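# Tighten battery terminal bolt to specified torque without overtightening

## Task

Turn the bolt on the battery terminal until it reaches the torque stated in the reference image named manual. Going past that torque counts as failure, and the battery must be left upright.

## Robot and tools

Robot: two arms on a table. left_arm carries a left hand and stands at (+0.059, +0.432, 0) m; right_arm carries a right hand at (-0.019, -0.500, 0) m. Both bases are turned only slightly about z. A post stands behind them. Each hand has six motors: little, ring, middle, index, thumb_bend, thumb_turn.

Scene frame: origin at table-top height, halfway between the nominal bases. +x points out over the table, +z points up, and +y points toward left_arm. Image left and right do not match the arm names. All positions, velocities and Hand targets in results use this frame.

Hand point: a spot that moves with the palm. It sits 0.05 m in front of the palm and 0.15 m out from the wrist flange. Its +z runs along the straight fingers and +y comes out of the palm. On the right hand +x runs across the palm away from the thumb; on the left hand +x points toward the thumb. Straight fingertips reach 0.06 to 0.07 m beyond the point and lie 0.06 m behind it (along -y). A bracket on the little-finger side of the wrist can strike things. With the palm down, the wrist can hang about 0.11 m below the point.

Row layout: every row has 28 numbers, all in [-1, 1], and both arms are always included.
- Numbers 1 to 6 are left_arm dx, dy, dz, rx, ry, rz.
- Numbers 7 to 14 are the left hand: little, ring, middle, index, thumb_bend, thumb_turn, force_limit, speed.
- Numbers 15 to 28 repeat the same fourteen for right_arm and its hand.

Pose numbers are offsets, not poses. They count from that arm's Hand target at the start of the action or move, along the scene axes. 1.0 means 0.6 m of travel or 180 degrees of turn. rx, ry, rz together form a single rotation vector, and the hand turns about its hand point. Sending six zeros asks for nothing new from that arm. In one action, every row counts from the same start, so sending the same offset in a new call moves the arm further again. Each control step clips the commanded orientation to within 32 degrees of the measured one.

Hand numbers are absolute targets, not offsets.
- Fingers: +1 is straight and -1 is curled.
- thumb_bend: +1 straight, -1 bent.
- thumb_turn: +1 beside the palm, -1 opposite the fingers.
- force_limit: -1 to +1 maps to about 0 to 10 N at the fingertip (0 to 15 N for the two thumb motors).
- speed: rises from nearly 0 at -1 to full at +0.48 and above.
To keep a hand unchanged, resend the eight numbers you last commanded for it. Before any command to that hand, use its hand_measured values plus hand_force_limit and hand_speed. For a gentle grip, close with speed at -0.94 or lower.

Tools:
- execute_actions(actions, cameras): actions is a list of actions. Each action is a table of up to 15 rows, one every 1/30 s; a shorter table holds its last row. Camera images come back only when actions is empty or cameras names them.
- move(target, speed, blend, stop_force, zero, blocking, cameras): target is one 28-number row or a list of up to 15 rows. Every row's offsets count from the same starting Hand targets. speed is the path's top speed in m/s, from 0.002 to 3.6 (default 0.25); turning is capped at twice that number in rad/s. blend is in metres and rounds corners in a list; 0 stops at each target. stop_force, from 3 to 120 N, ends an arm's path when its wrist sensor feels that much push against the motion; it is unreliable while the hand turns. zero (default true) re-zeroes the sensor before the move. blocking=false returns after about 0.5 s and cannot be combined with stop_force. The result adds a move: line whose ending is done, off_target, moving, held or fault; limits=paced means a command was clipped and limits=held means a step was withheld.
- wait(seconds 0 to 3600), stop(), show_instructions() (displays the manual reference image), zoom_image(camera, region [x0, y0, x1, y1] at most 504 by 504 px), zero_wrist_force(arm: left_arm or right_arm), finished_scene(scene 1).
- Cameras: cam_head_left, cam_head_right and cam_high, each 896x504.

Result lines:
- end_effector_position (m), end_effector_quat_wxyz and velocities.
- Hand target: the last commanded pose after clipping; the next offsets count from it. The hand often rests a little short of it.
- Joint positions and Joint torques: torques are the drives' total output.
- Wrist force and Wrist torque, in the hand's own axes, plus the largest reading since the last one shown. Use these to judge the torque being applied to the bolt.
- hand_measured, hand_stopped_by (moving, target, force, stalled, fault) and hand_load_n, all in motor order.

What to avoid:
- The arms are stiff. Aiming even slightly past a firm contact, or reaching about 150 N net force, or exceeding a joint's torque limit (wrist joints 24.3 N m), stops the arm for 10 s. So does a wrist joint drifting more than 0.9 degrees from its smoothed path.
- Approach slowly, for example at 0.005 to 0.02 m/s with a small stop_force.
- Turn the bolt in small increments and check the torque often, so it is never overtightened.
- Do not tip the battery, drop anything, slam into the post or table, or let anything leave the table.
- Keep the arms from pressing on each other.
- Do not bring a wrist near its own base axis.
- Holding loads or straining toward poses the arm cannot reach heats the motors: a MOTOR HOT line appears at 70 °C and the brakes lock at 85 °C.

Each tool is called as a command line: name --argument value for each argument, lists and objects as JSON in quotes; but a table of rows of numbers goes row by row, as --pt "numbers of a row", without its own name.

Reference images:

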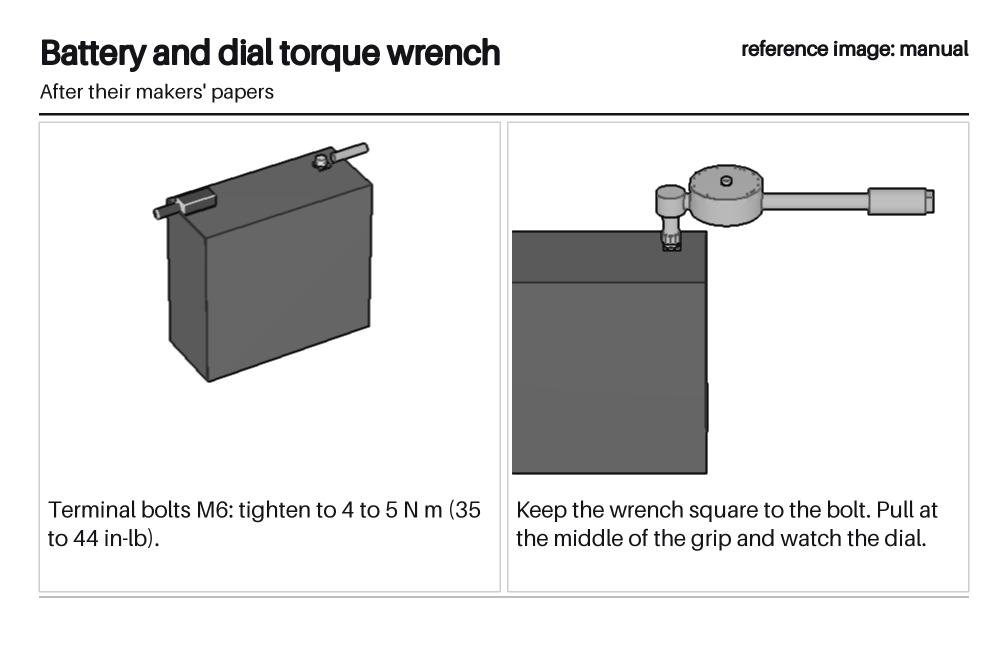

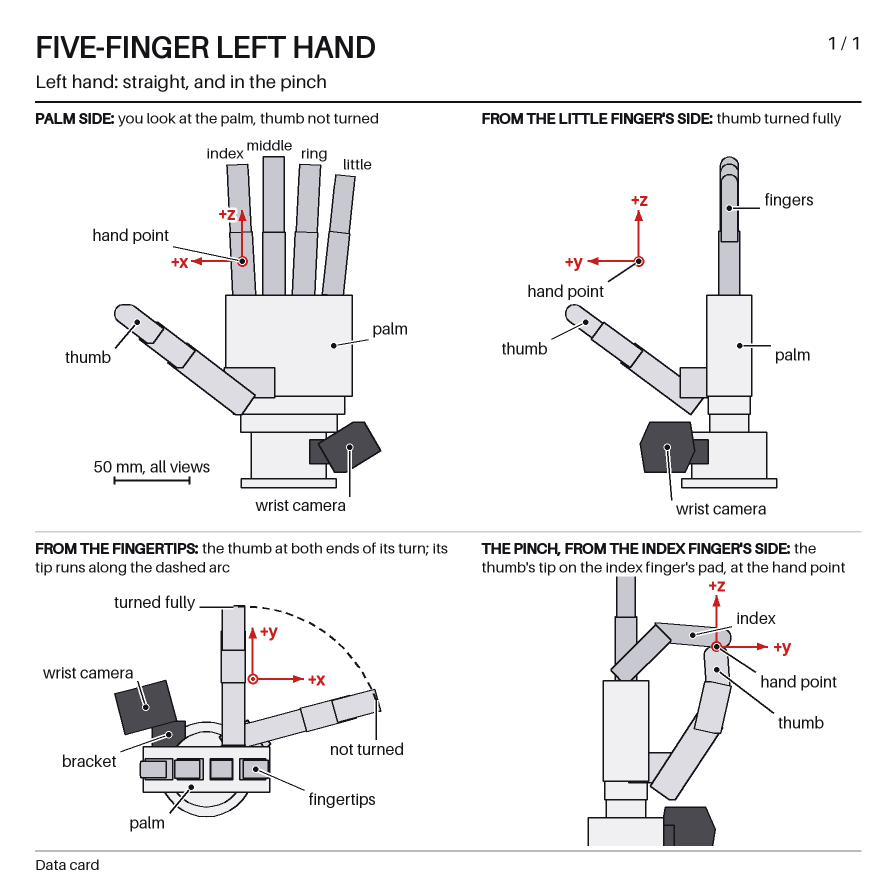

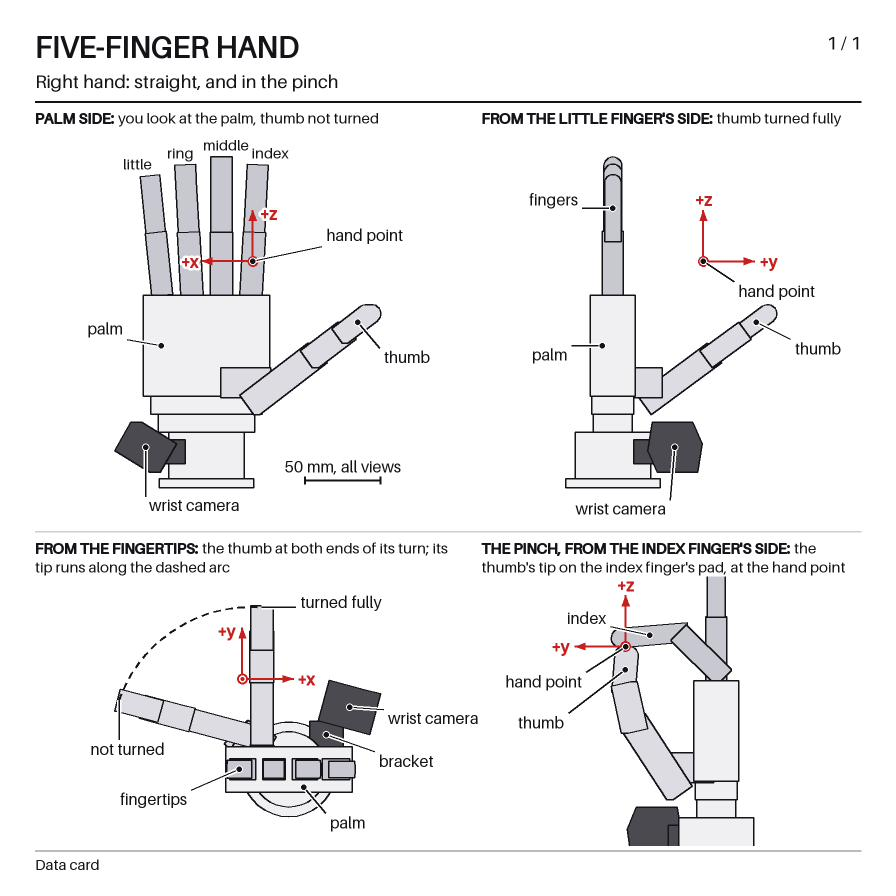

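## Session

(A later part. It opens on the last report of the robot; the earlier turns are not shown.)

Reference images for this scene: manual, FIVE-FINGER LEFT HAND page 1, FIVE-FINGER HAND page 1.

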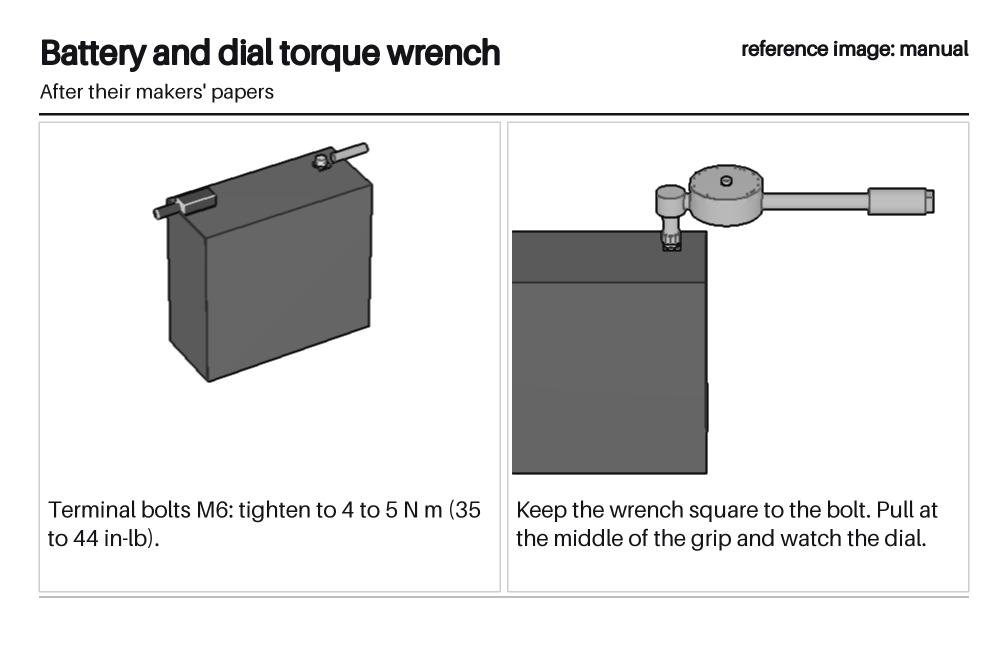

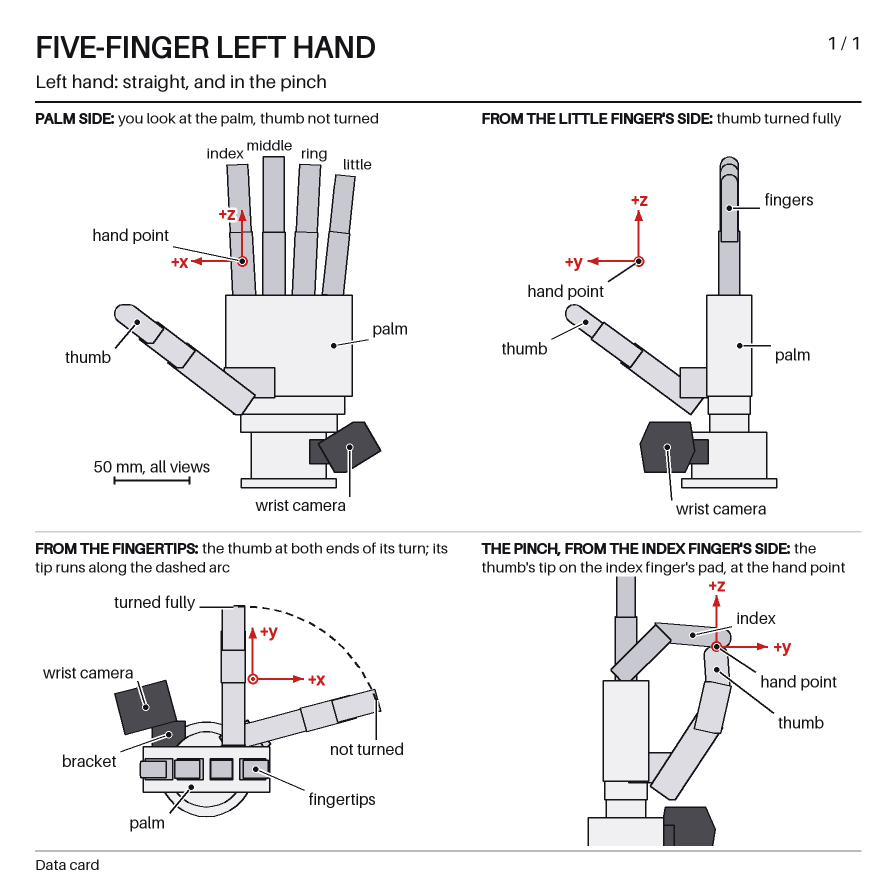

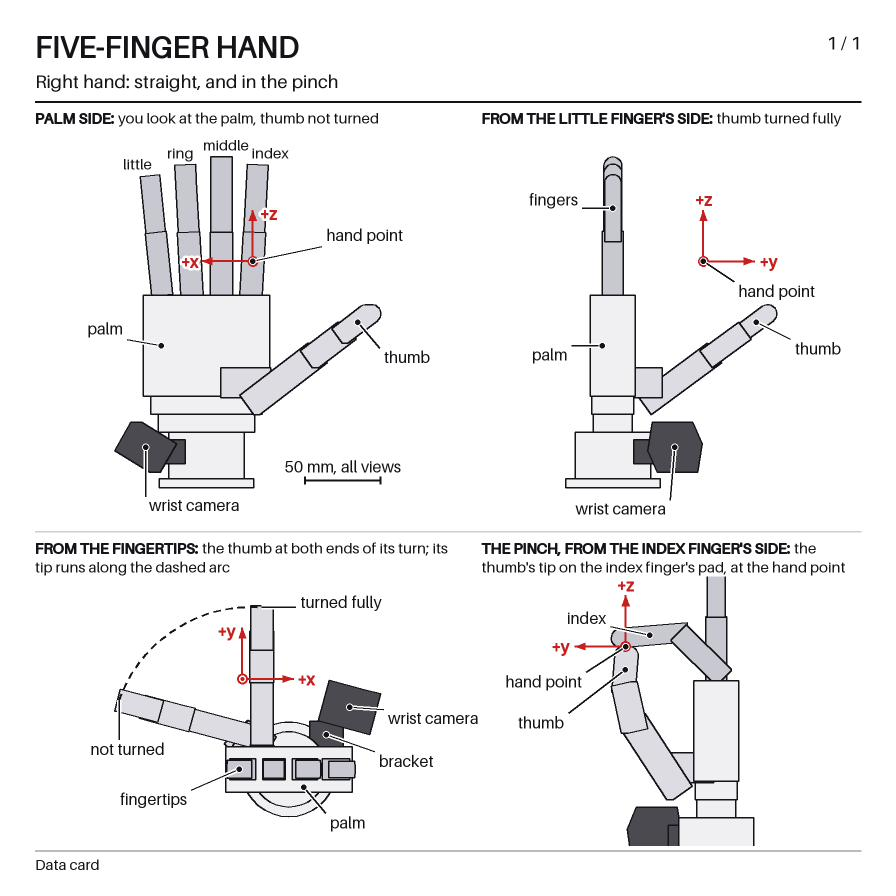

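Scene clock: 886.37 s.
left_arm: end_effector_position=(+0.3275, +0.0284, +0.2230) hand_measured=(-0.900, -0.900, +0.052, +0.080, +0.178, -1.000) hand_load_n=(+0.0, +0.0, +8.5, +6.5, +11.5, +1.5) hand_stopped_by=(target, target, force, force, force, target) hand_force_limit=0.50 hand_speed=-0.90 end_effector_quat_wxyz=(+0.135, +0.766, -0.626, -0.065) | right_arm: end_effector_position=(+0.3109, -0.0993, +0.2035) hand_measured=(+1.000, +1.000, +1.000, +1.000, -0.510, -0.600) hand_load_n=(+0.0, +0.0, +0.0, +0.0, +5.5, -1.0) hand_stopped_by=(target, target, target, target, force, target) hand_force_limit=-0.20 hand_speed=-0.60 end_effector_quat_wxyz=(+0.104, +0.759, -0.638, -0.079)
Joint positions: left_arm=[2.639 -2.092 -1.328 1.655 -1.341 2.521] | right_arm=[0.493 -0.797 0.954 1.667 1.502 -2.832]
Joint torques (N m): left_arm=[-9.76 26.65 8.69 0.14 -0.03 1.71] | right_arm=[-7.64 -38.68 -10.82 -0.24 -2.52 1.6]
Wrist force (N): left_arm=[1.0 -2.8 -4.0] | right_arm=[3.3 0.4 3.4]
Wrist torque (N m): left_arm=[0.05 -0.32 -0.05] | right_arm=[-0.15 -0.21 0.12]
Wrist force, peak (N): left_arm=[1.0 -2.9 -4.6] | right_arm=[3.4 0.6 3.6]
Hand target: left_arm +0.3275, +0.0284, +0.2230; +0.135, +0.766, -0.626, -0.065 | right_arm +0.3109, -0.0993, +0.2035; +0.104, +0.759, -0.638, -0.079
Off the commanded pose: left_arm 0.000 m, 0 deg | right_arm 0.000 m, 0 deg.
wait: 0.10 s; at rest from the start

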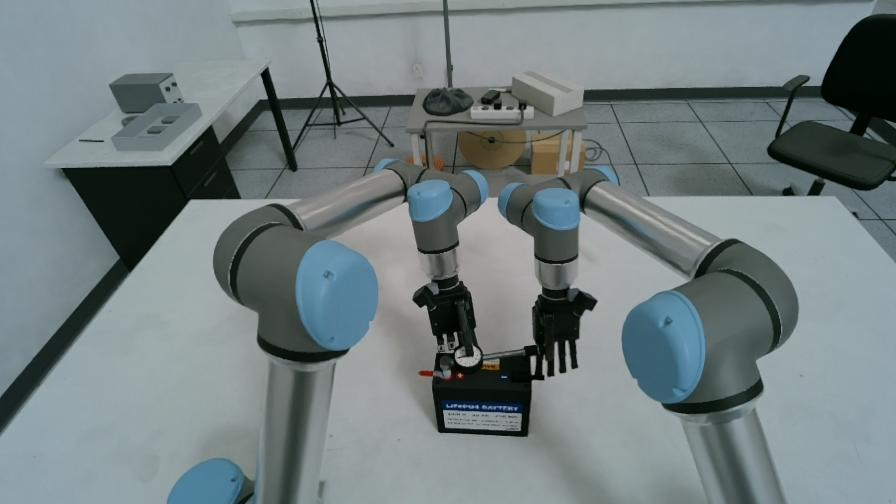

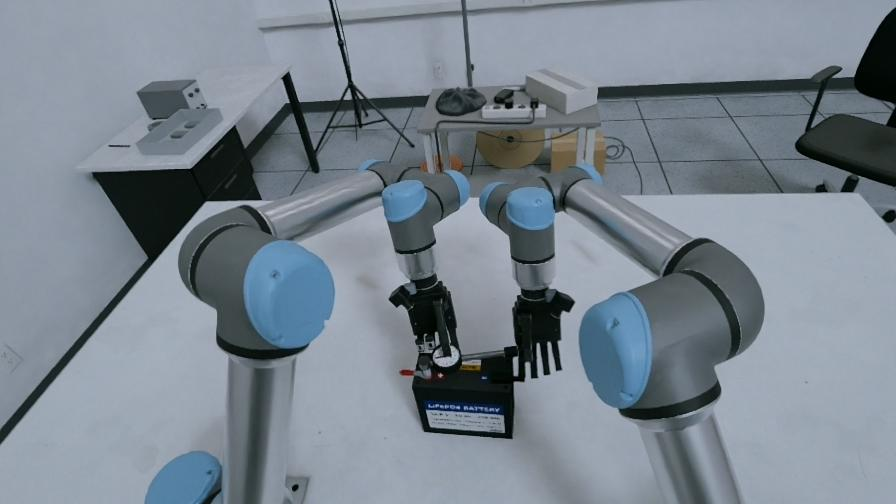

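execute_actions --actions '[]'

zoom_image --camera "cam_head_left" --region '[432, 346, 464, 378]'

zoom_image --camera "cam_head_right" --region '[411, 352, 441, 382]'

Scene clock: 887.73 s.
left_arm: end_effector_position=(+0.3275, +0.0284, +0.2230) hand_measured=(-0.900, -0.900, +0.052, +0.080, +0.178, -1.000) hand_load_n=(+0.0, +0.0, +8.5, +6.5, +11.5, +1.5) hand_stopped_by=(target, target, force, force, force, target) hand_force_limit=0.50 hand_speed=-0.90 end_effector_quat_wxyz=(+0.135, +0.766, -0.626, -0.065) | right_arm: end_effector_position=(+0.3109, -0.0993, +0.2035) hand_measured=(+1.000, +1.000, +1.000, +1.000, -0.510, -0.600) hand_load_n=(+0.0, +0.0, +0.0, +0.0, +5.0, -0.5) hand_stopped_by=(target, target, target, target, force, target) hand_force_limit=-0.20 hand_speed=-0.60 end_effector_quat_wxyz=(+0.104, +0.759, -0.638, -0.079)
Joint positions: left_arm=[2.639 -2.092 -1.328 1.655 -1.341 2.521] | right_arm=[0.493 -0.797 0.954 1.667 1.502 -2.832]
Joint velocities: within noise
Joint torques (N m): left_arm=[-9.89 26.45 9.3 0.34 1.73 1.58] | right_arm=[-6.48 -39.03 -12.77 -0.23 -2.23 1.66]
Wrist force (N): left_arm=[1.3 -2.7 -4.3] | right_arm=[3.4 0.5 3.1]
Wrist torque (N m): left_arm=[0.07 -0.37 -0.04] | right_arm=[-0.13 -0.21 0.13]
Wrist force, peak (N): left_arm=[0.9 -2.8 -5.0] | right_arm=[3.5 0.4 3.6]
Hand target: left_arm +0.3275, +0.0284, +0.2230; +0.135, +0.766, -0.626, -0.065 | right_arm +0.3109, -0.0993, +0.2035; +0.104, +0.759, -0.638, -0.079
Off the commanded pose: left_arm 0.000 m, 0 deg | right_arm 0.000 m, 0 deg.

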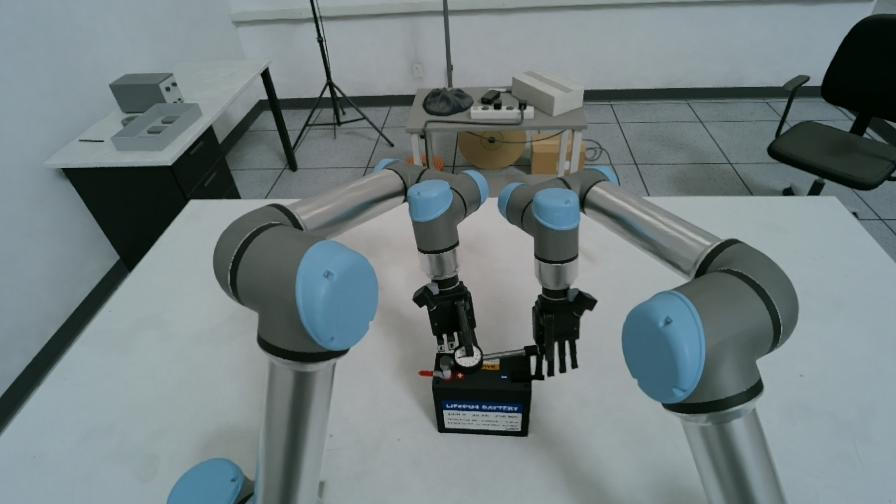

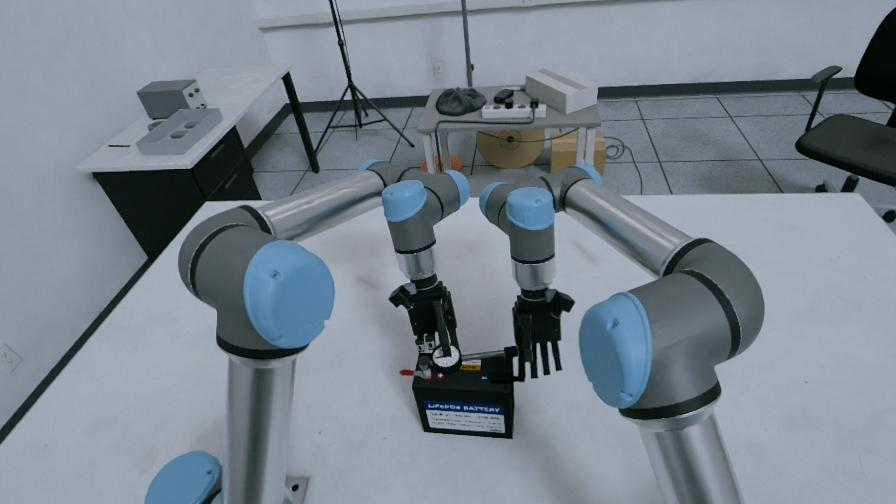

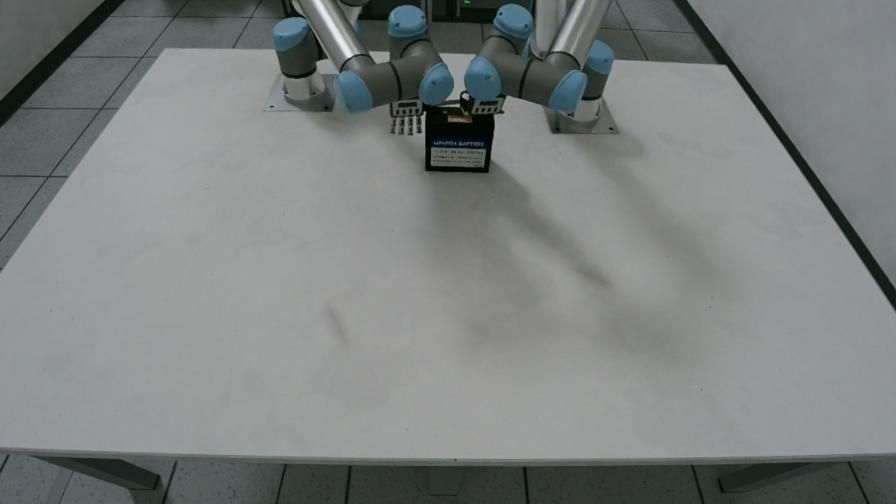

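Scaled by 15.750 from the camera's image (finer frame: 1280x720).

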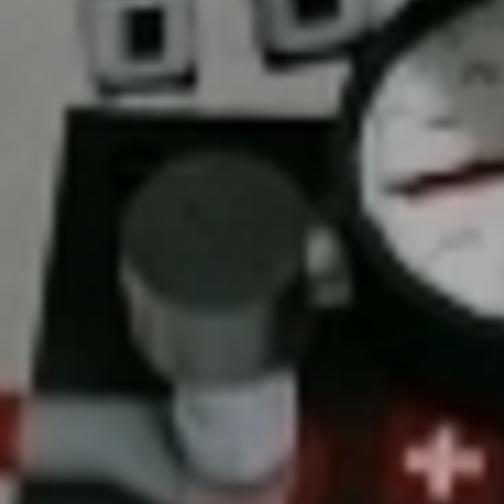

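Scaled by 16.800 from the camera's image (finer frame: 1280x720).

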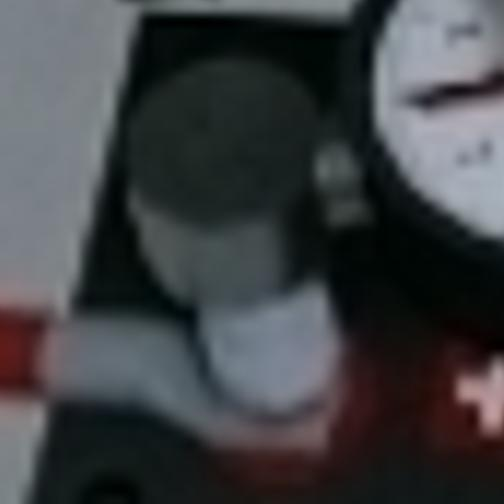

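move --target '[0,0,0.0333,0,0,0,-0.9,-0.9,-0.5,-0.5,-0.1,-1,0.5,-0.9,0,0,0.0333,0,0,0,1,1,1,1,-0.7,-0.6,-0.2,-0.6]' --speed 0.04 --cameras '["cam_head_left","cam_head_right"]'

zoom_image --camera "cam_head_left" --region '[432, 346, 464, 378]'

zoom_image --camera "cam_head_right" --region '[411, 352, 441, 382]'

Scene clock: 889.43 s.
left_arm: end_effector_position=(+0.3275, +0.0284, +0.2428) hand_measured=(-0.900, -0.900, +0.052, +0.080, +0.178, -1.000) hand_load_n=(+0.0, +0.0, +10.5, +9.0, +9.5, +1.0) hand_stopped_by=(target, target, force, force, force, target) hand_force_limit=0.50 hand_speed=-0.90 end_effector_quat_wxyz=(+0.135, +0.765, -0.626, -0.065) | right_arm: end_effector_position=(+0.3109, -0.0993, +0.2233) hand_measured=(+1.000, +1.000, +1.000, +1.000, -0.510, -0.600) hand_load_n=(+0.0, +0.0, +0.0, +0.0, +5.5, -1.0) hand_stopped_by=(target, target, target, target, force, target) hand_force_limit=-0.20 hand_speed=-0.60 end_effector_quat_wxyz=(+0.104, +0.759, -0.638, -0.079)
Joint positions: left_arm=[2.639 -2.079 -1.295 1.61 -1.341 2.521] | right_arm=[0.493 -0.805 0.916 1.713 1.502 -2.832]
Joint torques (N m): left_arm=[-4.51 45.98 29.39 -5.79 4.27 -0.41] | right_arm=[-5.91 -60.16 -25.16 4.39 -0.91 1.16]
Wrist force (N): left_arm=[-2.8 -3.1 3.1] | right_arm=[1.8 0.5 1.8]
Wrist torque (N m): left_arm=[-0.12 -0.15 -0.07] | right_arm=[-0.10 -0.10 0.06]
Wrist force, peak (N): left_arm=[-2.5 -3.7 4.0] | right_arm=[3.5 0.7 3.8]
Hand target: left_arm +0.3275, +0.0284, +0.2430; +0.135, +0.766, -0.626, -0.065 | right_arm +0.3109, -0.0993, +0.2234; +0.104, +0.759, -0.638, -0.079
Off the commanded pose: left_arm 0.000 m, 0 deg | right_arm 0.000 m, 0 deg.
move: done

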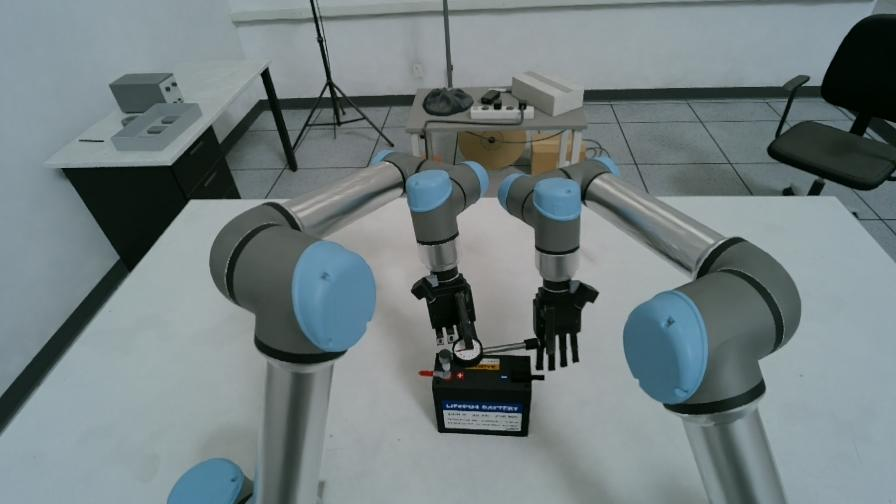

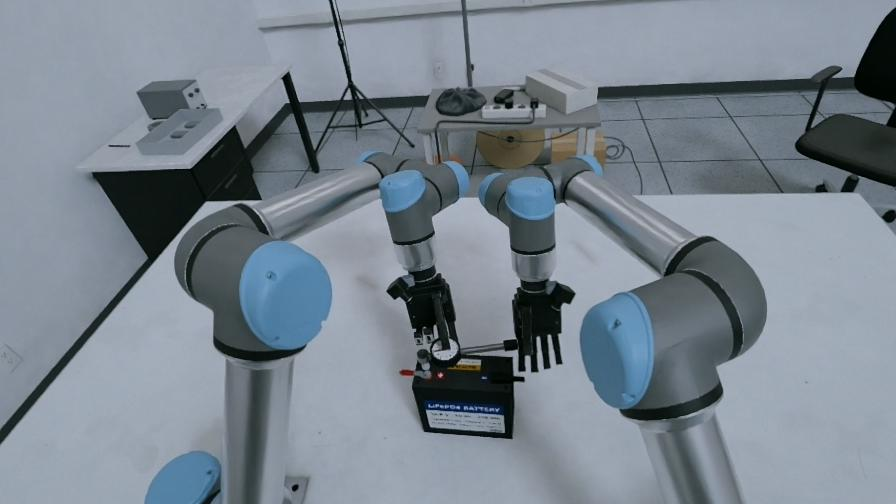

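Scaled by 15.750 from the camera's image (finer frame: 1280x720).

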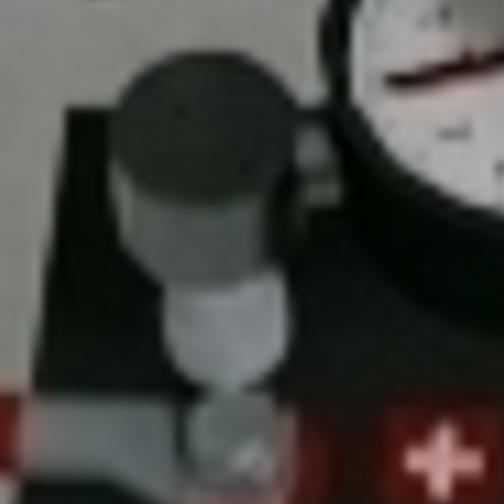

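Scaled by 16.800 from the camera's image (finer frame: 1280x720).

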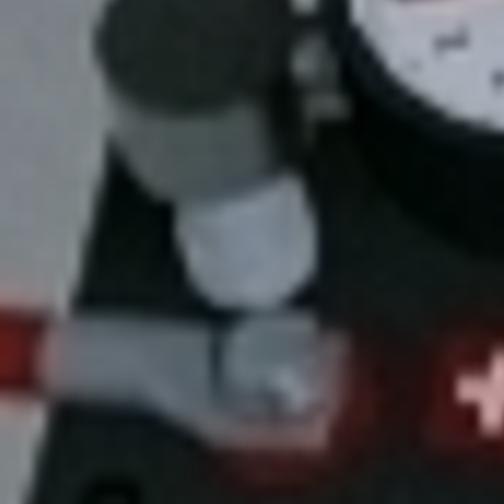

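move --pt "0.00608 0.00157 -0.025 0 0 0.02222 -0.9 -0.9 -0.5 -0.5 -0.1 -1 0.5 -0.9 0.02043 -0.0001 -0.025 0 0 0.02222 1 1 1 1 -0.7 -0.6 -0.2 -0.6" --pt "0.00608 0.00157 -0.0333 0 0 0.02222 -0.9 -0.9 -0.5 -0.5 -0.1 -1 0.5 -0.9 0.02043 -0.0001 -0.0333 0 0 0.02222 1 1 1 1 -0.7 -0.6 -0.2 -0.6" --speed '[0.04,0.01]'

Scene clock: 892.40 s.
left_arm: end_effector_position=(+0.3312, +0.0294, +0.2232) hand_measured=(-0.900, -0.900, +0.052, +0.080, +0.178, -1.000) hand_load_n=(+0.0, +0.0, +10.0, +8.0, +10.5, +1.0) hand_stopped_by=(target, target, force, force, force, target) hand_force_limit=0.50 hand_speed=-0.90 end_effector_quat_wxyz=(+0.137, +0.787, -0.599, -0.060) | right_arm: end_effector_position=(+0.3232, -0.0993, +0.2036) hand_measured=(+1.000, +1.000, +1.000, +1.000, -0.510, -0.600) hand_load_n=(+0.0, +0.0, +0.0, +0.0, +5.5, -0.5) hand_stopped_by=(target, target, target, target, force, target) hand_force_limit=-0.20 hand_speed=-0.60 end_effector_quat_wxyz=(+0.107, +0.781, -0.611, -0.075)
Joint positions: left_arm=[2.654 -2.074 -1.352 1.674 -1.33 2.465] | right_arm=[0.496 -0.752 0.873 1.706 1.519 -2.897]
Joint torques (N m): left_arm=[8.53 27.41 10.06 -0.4 4.2 -1.47] | right_arm=[10.07 -39.23 -12.54 -0.15 1.28 -1.48]
Wrist force (N): left_arm=[-1.7 -5.7 -0.9] | right_arm=[1.3 1.1 2.6]
Wrist torque (N m): left_arm=[-0.15 -0.29 0.17] | right_arm=[-0.06 -0.12 0.18]
Wrist force, peak (N): left_arm=[-2.1 -5.8 0.2] | right_arm=[0.9 0.8 3.2]
Hand target: left_arm +0.3312, +0.0294, +0.2230; +0.137, +0.787, -0.599, -0.060 | right_arm +0.3232, -0.0993, +0.2035; +0.107, +0.781, -0.611, -0.075
Off the commanded pose: left_arm 0.000 m, 0 deg | right_arm 0.000 m, 0 deg.
move: done

move --target '[0,0,-0.00083,0,0,0,-0.9,-0.9,-0.5,-0.5,-0.1,-1,0.5,-0.9,0,0,-0.00083,0,0,0,1,1,1,1,-0.7,-0.6,-0.2,-0.6]' --speed 0.01

move --target '[0,0,-0.00083,0,0,0,-0.9,-0.9,-0.5,-0.5,-0.1,-1,0.5,-0.9,0,0,-0.00083,0,0,0,1,1,1,1,-0.7,-0.6,-0.2,-0.6]' --speed 0.01

Scene clock: 893.13 s.
left_arm: end_effector_position=(+0.3312, +0.0294, +0.2225) hand_measured=(-0.900, -0.900, +0.052, +0.080, +0.178, -1.000) hand_load_n=(+0.0, +0.0, +10.5, +8.5, +10.0, +1.0) hand_stopped_by=(target, target, force, force, force, target) hand_force_limit=0.50 hand_speed=-0.90 end_effector_quat_wxyz=(+0.137, +0.787, -0.599, -0.060) | right_arm: end_effector_position=(+0.3232, -0.0993, +0.2030) hand_measured=(+1.000, +1.000, +1.000, +1.000, -0.510, -0.600) hand_load_n=(+0.0, +0.0, +0.0, +0.0, +5.5, -0.5) hand_stopped_by=(target, target, target, target, force, target) hand_force_limit=-0.20 hand_speed=-0.60 end_effector_quat_wxyz=(+0.107, +0.781, -0.611, -0.075)
Joint positions: left_arm=[2.654 -2.075 -1.353 1.675 -1.33 2.465] | right_arm=[0.496 -0.751 0.875 1.705 1.519 -2.897]
Joint torques (N m): left_arm=[3.37 28.2 10.05 -0.65 2.84 -1.33] | right_arm=[7.55 -40.56 -11.79 -0.16 0.7 -1.37]
Wrist force (N): left_arm=[-3.2 -8.5 0.8] | right_arm=[0.6 1.3 3.0]
Wrist torque (N m): left_arm=[-0.31 -0.17 0.17] | right_arm=[-0.05 -0.06 0.15]
Wrist force, peak (N): left_arm=[-3.2 -8.5 0.8] | right_arm=[0.9 1.4 3.2]
Hand target: left_arm +0.3312, +0.0294, +0.2225; +0.137, +0.787, -0.599, -0.060 | right_arm +0.3232, -0.0993, +0.2030; +0.107, +0.781, -0.611, -0.075
Off the commanded pose: left_arm 0.000 m, 0 deg | right_arm 0.000 m, 0 deg.
move: done

Scene clock: 893.63 s.
left_arm: end_effector_position=(+0.3312, +0.0294, +0.2220) hand_measured=(-0.900, -0.900, +0.052, +0.080, +0.178, -1.000) hand_load_n=(+0.0, +0.0, +10.5, +8.0, +10.0, +1.0) hand_stopped_by=(target, target, force, force, force, target) hand_force_limit=0.50 hand_speed=-0.90 end_effector_quat_wxyz=(+0.137, +0.787, -0.599, -0.060) | right_arm: end_effector_position=(+0.3232, -0.0993, +0.2025) hand_measured=(+1.000, +1.000, +1.000, +1.000, -0.510, -0.600) hand_load_n=(+0.0, +0.0, +0.0, +0.0, +5.5, -0.5) hand_stopped_by=(target, target, target, target, force, target) hand_force_limit=-0.20 hand_speed=-0.60 end_effector_quat_wxyz=(+0.107, +0.781, -0.611, -0.075)
Joint positions: left_arm=[2.654 -2.075 -1.354 1.676 -1.33 2.465] | right_arm=[0.496 -0.751 0.876 1.704 1.519 -2.897]
Joint torques (N m): left_arm=[-0.41 28.26 10.19 -0.77 2.14 -1.31] | right_arm=[7.02 -41.42 -10.99 -0.35 0.66 -1.47]
Wrist force (N): left_arm=[-3.0 -8.5 0.7] | right_arm=[0.7 1.5 3.3]
Wrist torque (N m): left_arm=[-0.27 -0.19 0.17] | right_arm=[-0.03 -0.08 0.16]
Wrist force, peak (N): left_arm=[-3.1 -8.7 0.7] | right_arm=[0.8 1.7 3.2]
Hand target: left_arm +0.3312, +0.0294, +0.2220; +0.137, +0.787, -0.599, -0.060 | right_arm +0.3232, -0.0993, +0.2025; +0.107, +0.781, -0.611, -0.075
Off the commanded pose: left_arm 0.000 m, 0 deg | right_arm 0.000 m, 0 deg.
move: done

move --target '[0,0,-0.00083,0,0,0,-0.9,-0.9,-0.5,-0.5,-0.1,-1,0.5,-0.9,0,0,-0.00083,0,0,0,1,1,1,1,-0.7,-0.6,-0.2,-0.6]' --speed 0.01

move --target '[0,0,-0.00083,0,0,0,-0.9,-0.9,-0.5,-0.5,-0.1,-1,0.5,-0.9,0,0,-0.00083,0,0,0,1,1,1,1,-0.7,-0.6,-0.2,-0.6]' --speed 0.01

Scene clock: 894.50 s.
left_arm: end_effector_position=(+0.3312, +0.0294, +0.2215) hand_measured=(-0.900, -0.900, +0.052, +0.080, +0.178, -1.000) hand_load_n=(+0.0, +0.0, +10.5, +8.0, +10.5, +1.0) hand_stopped_by=(target, target, force, force, force, target) hand_force_limit=0.50 hand_speed=-0.90 end_effector_quat_wxyz=(+0.137, +0.787, -0.599, -0.060) | right_arm: end_effector_position=(+0.3232, -0.0993, +0.2020) hand_measured=(+1.000, +1.000, +1.000, +1.000, -0.510, -0.600) hand_load_n=(+0.5, +0.0, +0.0, +0.0, +5.5, -0.5) hand_stopped_by=(target, target, target, target, force, target) hand_force_limit=-0.20 hand_speed=-0.60 end_effector_quat_wxyz=(+0.107, +0.781, -0.611, -0.075)
Joint positions: left_arm=[2.654 -2.075 -1.354 1.678 -1.33 2.465] | right_arm=[0.496 -0.751 0.877 1.702 1.519 -2.897]
Joint torques (N m): left_arm=[-6.5 28.13 10.39 -0.82 0.55 -1.24] | right_arm=[4.16 -41.22 -11.46 -0.1 0.31 -1.23]
Wrist force (N): left_arm=[-2.9 -8.7 0.1] | right_arm=[0.8 1.8 2.8]
Wrist torque (N m): left_arm=[-0.26 -0.20 0.17] | right_arm=[0.00 -0.08 0.17]
Wrist force, peak (N): left_arm=[-3.1 -9.0 0.6] | right_arm=[0.7 1.8 3.1]
Hand target: left_arm +0.3312, +0.0294, +0.2215; +0.137, +0.787, -0.599, -0.060 | right_arm +0.3232, -0.0993, +0.2020; +0.107, +0.781, -0.611, -0.075
Off the commanded pose: left_arm 0.000 m, 0 deg | right_arm 0.000 m, 0 deg.
move: done

Scene clock: 895.00 s.
left_arm: end_effector_position=(+0.3312, +0.0294, +0.2210) hand_measured=(-0.900, -0.900, +0.052, +0.080, +0.178, -1.000) hand_load_n=(+0.0, +0.0, +10.5, +8.0, +10.5, +1.0) hand_stopped_by=(target, target, force, force, force, target) hand_force_limit=0.50 hand_speed=-0.90 end_effector_quat_wxyz=(+0.137, +0.787, -0.599, -0.060) | right_arm: end_effector_position=(+0.3232, -0.0993, +0.2015) hand_measured=(+1.000, +1.000, +1.000, +1.000, -0.510, -0.600) hand_load_n=(+0.0, +0.0, +0.0, +0.0, +5.5, -0.5) hand_stopped_by=(target, target, target, target, force, target) hand_force_limit=-0.20 hand_speed=-0.60 end_effector_quat_wxyz=(+0.107, +0.781, -0.611, -0.075)
Joint positions: left_arm=[2.654 -2.076 -1.355 1.679 -1.33 2.465] | right_arm=[0.496 -0.751 0.877 1.701 1.519 -2.897]
Joint torques (N m): left_arm=[-8.82 28.17 9.99 -0.82 -0.32 -1.15] | right_arm=[3.62 -40.66 -12.09 -0.27 -0.08 -1.35]
Wrist force (N): left_arm=[-3.0 -9.0 0.3] | right_arm=[0.9 1.7 3.1]
Wrist torque (N m): left_arm=[-0.26 -0.18 0.17] | right_arm=[-0.01 -0.09 0.17]
Wrist force, peak (N): left_arm=[-3.0 -9.1 0.3] | right_arm=[0.7 2.0 3.1]
Hand target: left_arm +0.3312, +0.0294, +0.2210; +0.137, +0.787, -0.599, -0.060 | right_arm +0.3232, -0.0993, +0.2015; +0.107, +0.781, -0.611, -0.075
Off the commanded pose: left_arm 0.000 m, 0 deg | right_arm 0.000 m, 0 deg.
move: done

move --pt "0.0007 0.0003 0 0 0 0 -0.9 -0.9 -0.5 -0.5 -0.1 -1 0.5 -0.9 0.0007 0.0003 0 0 0 0 1 1 1 1 -0.7 -0.6 -0.2 -0.6" --speed 0.01

move --target '[0,0,-0.00083,0,0,0,-0.9,-0.9,-0.5,-0.5,-0.1,-1,0.5,-0.9,0,0,-0.00083,0,0,0,1,1,1,1,-0.7,-0.6,-0.2,-0.6]' --speed 0.01

move --target '[0,0,-0.00083,0,0,0,-0.9,-0.9,-0.5,-0.5,-0.1,-1,0.5,-0.9,0,0,-0.00083,0,0,0,1,1,1,1,-0.7,-0.6,-0.2,-0.6]' --speed 0.01

Scene clock: 895.77 s.
left_arm: end_effector_position=(+0.3316, +0.0295, +0.2210) hand_measured=(-0.900, -0.900, +0.052, +0.080, +0.178, -1.000) hand_load_n=(+0.0, +0.0, +11.0, +9.0, +9.5, +1.0) hand_stopped_by=(target, target, force, force, force, target) hand_force_limit=0.50 hand_speed=-0.90 end_effector_quat_wxyz=(+0.137, +0.787, -0.599, -0.060) | right_arm: end_effector_position=(+0.3235, -0.0991, +0.2015) hand_measured=(+1.000, +1.000, +1.000, +1.000, -0.510, -0.600) hand_load_n=(+0.0, +0.0, +0.0, +0.0, +5.0, -0.5) hand_stopped_by=(target, target, target, target, force, target) hand_force_limit=-0.20 hand_speed=-0.60 end_effector_quat_wxyz=(+0.107, +0.781, -0.611, -0.075)
Joint positions: left_arm=[2.655 -2.076 -1.354 1.678 -1.33 2.466] | right_arm=[0.496 -0.75 0.875 1.702 1.519 -2.897]
Joint torques (N m): left_arm=[10.57 29.11 28.54 -5.58 -0.86 1.49] | right_arm=[-6.48 -40.4 -23.28 4.77 0.17 -1.43]
Wrist force (N): left_arm=[-2.3 -3.0 3.8] | right_arm=[2.0 0.1 1.9]
Wrist torque (N m): left_arm=[-0.12 -0.18 0.07] | right_arm=[-0.09 -0.14 0.21]
Wrist force, peak (N): left_arm=[-2.6 -9.2 0.4] | right_arm=[1.7 1.9 2.7]
Hand target: left_arm +0.3316, +0.0296, +0.2210; +0.137, +0.787, -0.599, -0.060 | right_arm +0.3236, -0.0992, +0.2015; +0.107, +0.781, -0.611, -0.075
Off the commanded pose: left_arm 0.000 m, 0 deg | right_arm 0.000 m, 0 deg.
move: done

Scene clock: 896.27 s.
left_arm: end_effector_position=(+0.3316, +0.0295, +0.2205) hand_measured=(-0.900, -0.900, +0.052, +0.080, +0.178, -1.000) hand_load_n=(+0.0, +0.0, +9.5, +8.0, +10.5, +1.5) hand_stopped_by=(target, target, force, force, force, target) hand_force_limit=0.50 hand_speed=-0.90 end_effector_quat_wxyz=(+0.137, +0.787, -0.599, -0.060) | right_arm: end_effector_position=(+0.3236, -0.0992, +0.2010) hand_measured=(+1.000, +1.000, +1.000, +1.000, -0.510, -0.600) hand_load_n=(+0.0, +0.0, -0.5, +0.0, +5.5, -1.0) hand_stopped_by=(target, target, target, target, force, target) hand_force_limit=-0.20 hand_speed=-0.60 end_effector_quat_wxyz=(+0.107, +0.781, -0.611, -0.075)
Joint positions: left_arm=[2.655 -2.076 -1.355 1.68 -1.33 2.466] | right_arm=[0.496 -0.749 0.876 1.701 1.519 -2.897]
Joint torques (N m): left_arm=[10.91 26.95 10.11 0.15 -1.09 1.47] | right_arm=[-5.55 -39.66 -11.51 -0.22 0.48 -1.48]
Wrist force (N): left_arm=[0.3 -1.4 -1.0] | right_arm=[3.1 -0.3 2.8]
Wrist torque (N m): left_arm=[0.01 -0.32 0.06] | right_arm=[-0.16 -0.21 0.25]
Wrist force, peak (N): left_arm=[-2.8 -2.8 3.9] | right_arm=[3.1 -0.3 2.8]
Hand target: left_arm +0.3316, +0.0296, +0.2205; +0.137, +0.787, -0.599, -0.060 | right_arm +0.3236, -0.0992, +0.2010; +0.107, +0.781, -0.611, -0.075
Off the commanded pose: left_arm 0.000 m, 0 deg | right_arm 0.000 m, 0 deg.
move: done

Scene clock: 896.77 s.
left_arm: end_effector_position=(+0.3316, +0.0296, +0.2200) hand_measured=(-0.900, -0.900, +0.052, +0.080, +0.178, -1.000) hand_load_n=(+0.0, +0.0, +7.5, +6.5, +11.5, +2.0) hand_stopped_by=(target, target, force, force, force, target) hand_force_limit=0.50 hand_speed=-0.90 end_effector_quat_wxyz=(+0.137, +0.787, -0.599, -0.060) | right_arm: end_effector_position=(+0.3236, -0.0992, +0.2005) hand_measured=(+1.000, +1.000, +1.000, +1.000, -0.510, -0.600) hand_load_n=(+0.0, +0.0, +0.0, +0.0, +5.0, -1.0) hand_stopped_by=(target, target, target, target, force, target) hand_force_limit=-0.20 hand_speed=-0.60 end_effector_quat_wxyz=(+0.107, +0.781, -0.611, -0.075)
Joint positions: left_arm=[2.655 -2.077 -1.356 1.681 -1.33 2.466] | right_arm=[0.496 -0.749 0.877 1.7 1.519 -2.897]
Joint torques (N m): left_arm=[10.54 24.16 8.32 0.58 -1.22 1.49] | right_arm=[-6.54 -40.37 -12.57 -0.19 0.72 -1.47]
Wrist force (N): left_arm=[3.7 -1.0 -6.9] | right_arm=[4.3 -0.3 3.5]
Wrist torque (N m): left_arm=[0.08 -0.41 0.08] | right_arm=[-0.17 -0.25 0.30]
Wrist force, peak (N): left_arm=[3.6 -0.7 -7.6] | right_arm=[4.4 -0.1 3.5]
Hand target: left_arm +0.3316, +0.0296, +0.2200; +0.137, +0.787, -0.599, -0.060 | right_arm +0.3236, -0.0992, +0.2005; +0.107, +0.781, -0.611, -0.075
Off the commanded pose: left_arm 0.000 m, 0 deg | right_arm 0.000 m, 0 deg.
move: done

move --target '[0,0,0.001,0,0,0,-0.9,-0.9,-0.5,-0.5,-0.1,-1,0.5,-0.9,0,0,0.001,0,0,0,1,1,1,1,-0.7,-0.6,-0.2,-0.6]' --speed 0.01 --cameras '["cam_head_left","cam_head_right"]'

zoom_image --camera "cam_head_left" --region '[432, 346, 464, 378]'

zoom_image --camera "cam_head_left" --region '[448, 340, 488, 380]'

Scene clock: 897.57 s.
left_arm: end_effector_position=(+0.3316, +0.0296, +0.2206) hand_measured=(-0.900, -0.900, +0.052, +0.080, +0.178, -1.000) hand_load_n=(+0.0, +0.0, +9.0, +7.5, +10.5, +1.5) hand_stopped_by=(target, target, force, force, force, target) hand_force_limit=0.50 hand_speed=-0.90 end_effector_quat_wxyz=(+0.137, +0.787, -0.599, -0.060) | right_arm: end_effector_position=(+0.3236, -0.0992, +0.2010) hand_measured=(+1.000, +1.000, +1.000, +1.000, -0.510, -0.600) hand_load_n=(+0.0, +0.0, +0.0, -0.5, +5.0, -0.5) hand_stopped_by=(target, target, target, target, force, target) hand_force_limit=-0.20 hand_speed=-0.60 end_effector_quat_wxyz=(+0.107, +0.781, -0.611, -0.075)
Joint positions: left_arm=[2.655 -2.076 -1.355 1.679 -1.33 2.466] | right_arm=[0.496 -0.749 0.876 1.701 1.519 -2.897]
Joint torques (N m): left_arm=[10.74 43.99 27.17 -5.11 -1.31 1.39] | right_arm=[-5.42 -62.77 -24.68 4.83 -0.19 -1.34]
Wrist force (N): left_arm=[-0.4 -2.3 -1.7] | right_arm=[2.1 0.3 2.3]
Wrist torque (N m): left_arm=[-0.14 -0.15 0.05] | right_arm=[-0.10 -0.11 0.21]
Wrist force, peak (N): left_arm=[3.7 -0.9 -7.9] | right_arm=[4.6 -0.2 3.7]
Hand target: left_arm +0.3316, +0.0296, +0.2206; +0.137, +0.787, -0.599, -0.060 | right_arm +0.3236, -0.0992, +0.2011; +0.107, +0.781, -0.611, -0.075
Off the commanded pose: left_arm 0.000 m, 0 deg | right_arm 0.000 m, 0 deg.
move: done

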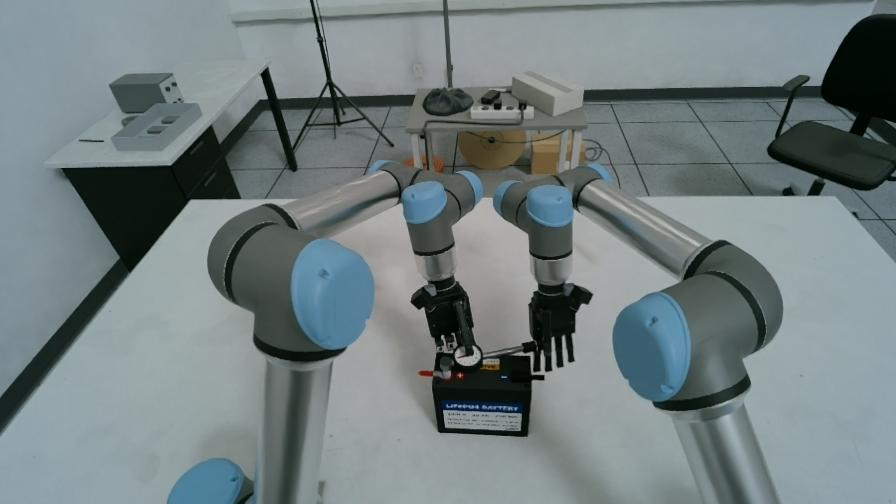

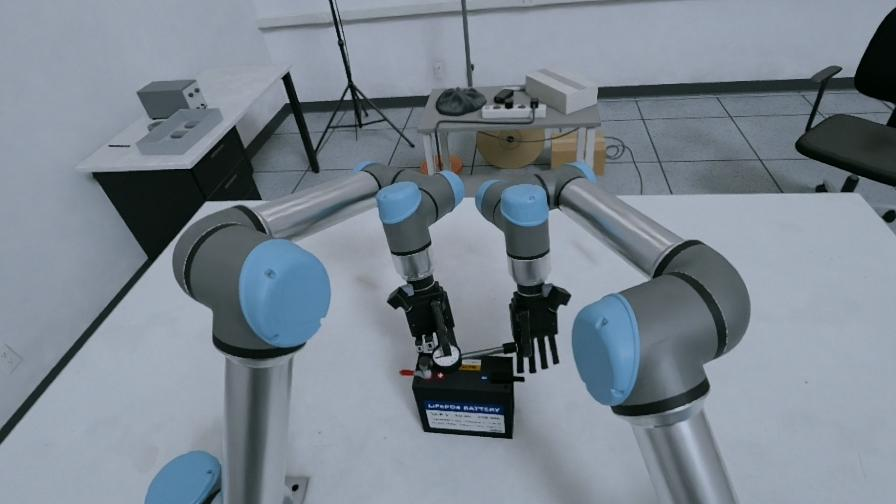

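Scaled by 15.750 from the camera's image (finer frame: 1280x720).

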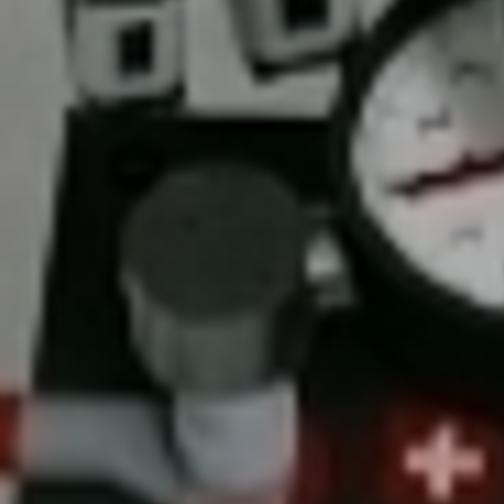

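Scaled by 12.600 from the camera's image (finer frame: 1280x720).

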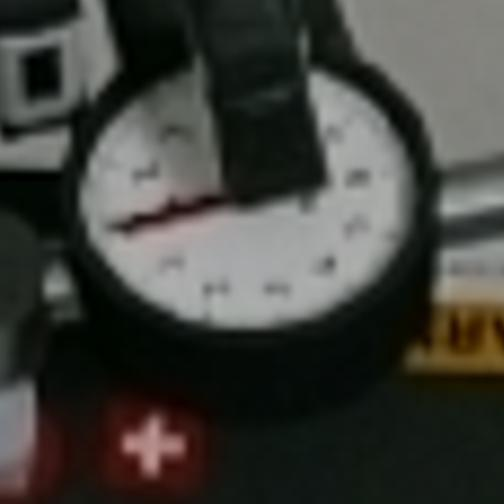

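move --target '[-0.00455,-0.00122,0,0,0,-0.01667,-0.9,-0.9,-0.5,-0.5,-0.1,-1,0.5,-0.9,-0.01532,-0.00005,0,0,0,-0.01667,1,1,1,1,-0.7,-0.6,-0.2,-0.6]' --speed 0.02 --cameras '["cam_head_left"]'

zoom_image --camera "cam_head_left" --region '[436, 340, 476, 380]'

Scene clock: 899.70 s.
left_arm: end_effector_position=(+0.3289, +0.0288, +0.2206) hand_measured=(-0.900, -0.900, +0.052, +0.080, +0.178, -1.000) hand_load_n=(+0.0, +0.0, +9.5, +8.5, +10.5, +1.0) hand_stopped_by=(target, target, force, force, force, target) hand_force_limit=0.50 hand_speed=-0.90 end_effector_quat_wxyz=(+0.135, +0.771, -0.619, -0.063) | right_arm: end_effector_position=(+0.3144, -0.0992, +0.2011) hand_measured=(+1.000, +1.000, +1.000, +1.000, -0.510, -0.600) hand_load_n=(+0.0, +0.0, +0.5, +0.0, +5.0, -0.5) hand_stopped_by=(target, target, target, target, force, target) hand_force_limit=-0.20 hand_speed=-0.60 end_effector_quat_wxyz=(+0.105, +0.765, -0.631, -0.078)
Joint positions: left_arm=[2.644 -2.089 -1.337 1.665 -1.338 2.507] | right_arm=[0.494 -0.783 0.936 1.673 1.506 -2.849]
Joint torques (N m): left_arm=[-8.69 28.05 25.89 -5.1 -2.21 1.81] | right_arm=[-5.36 -62.38 -11.54 0.34 -2.64 1.24]
Wrist force (N): left_arm=[1.6 -3.2 -1.2] | right_arm=[3.1 -2.7 1.3]
Wrist torque (N m): left_arm=[-0.18 -0.26 -0.03] | right_arm=[-0.22 -0.16 0.11]
Wrist force, peak (N): left_arm=[0.8 -3.9 -1.2] | right_arm=[2.3 -6.4 1.1]
Hand target: left_arm +0.3289, +0.0288, +0.2206; +0.135, +0.771, -0.619, -0.063 | right_arm +0.3144, -0.0992, +0.2011; +0.105, +0.765, -0.631, -0.078
Off the commanded pose: left_arm 0.000 m, 0 deg | right_arm 0.000 m, 0 deg.
move: done

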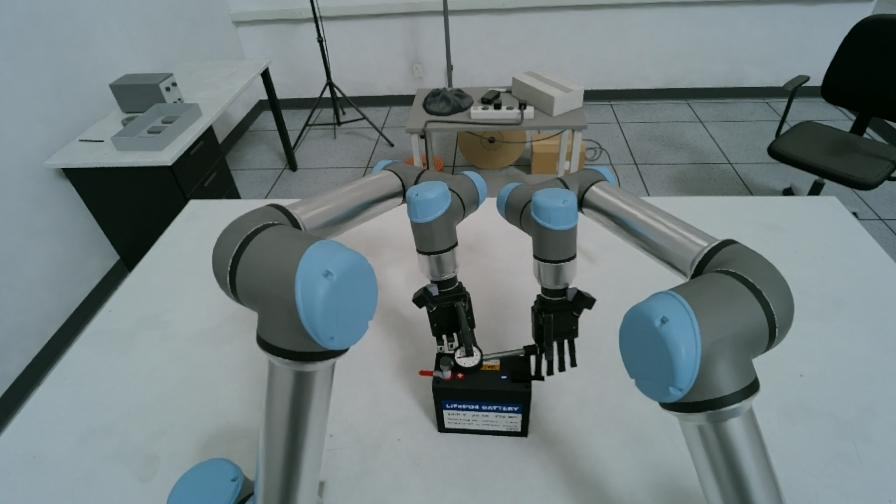

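Scaled by 12.600 from the camera's image (finer frame: 1280x720).

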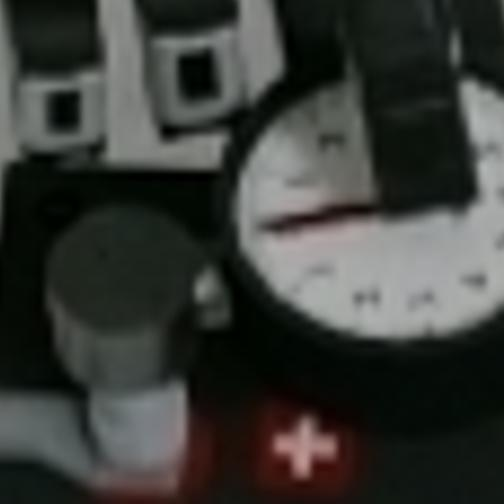

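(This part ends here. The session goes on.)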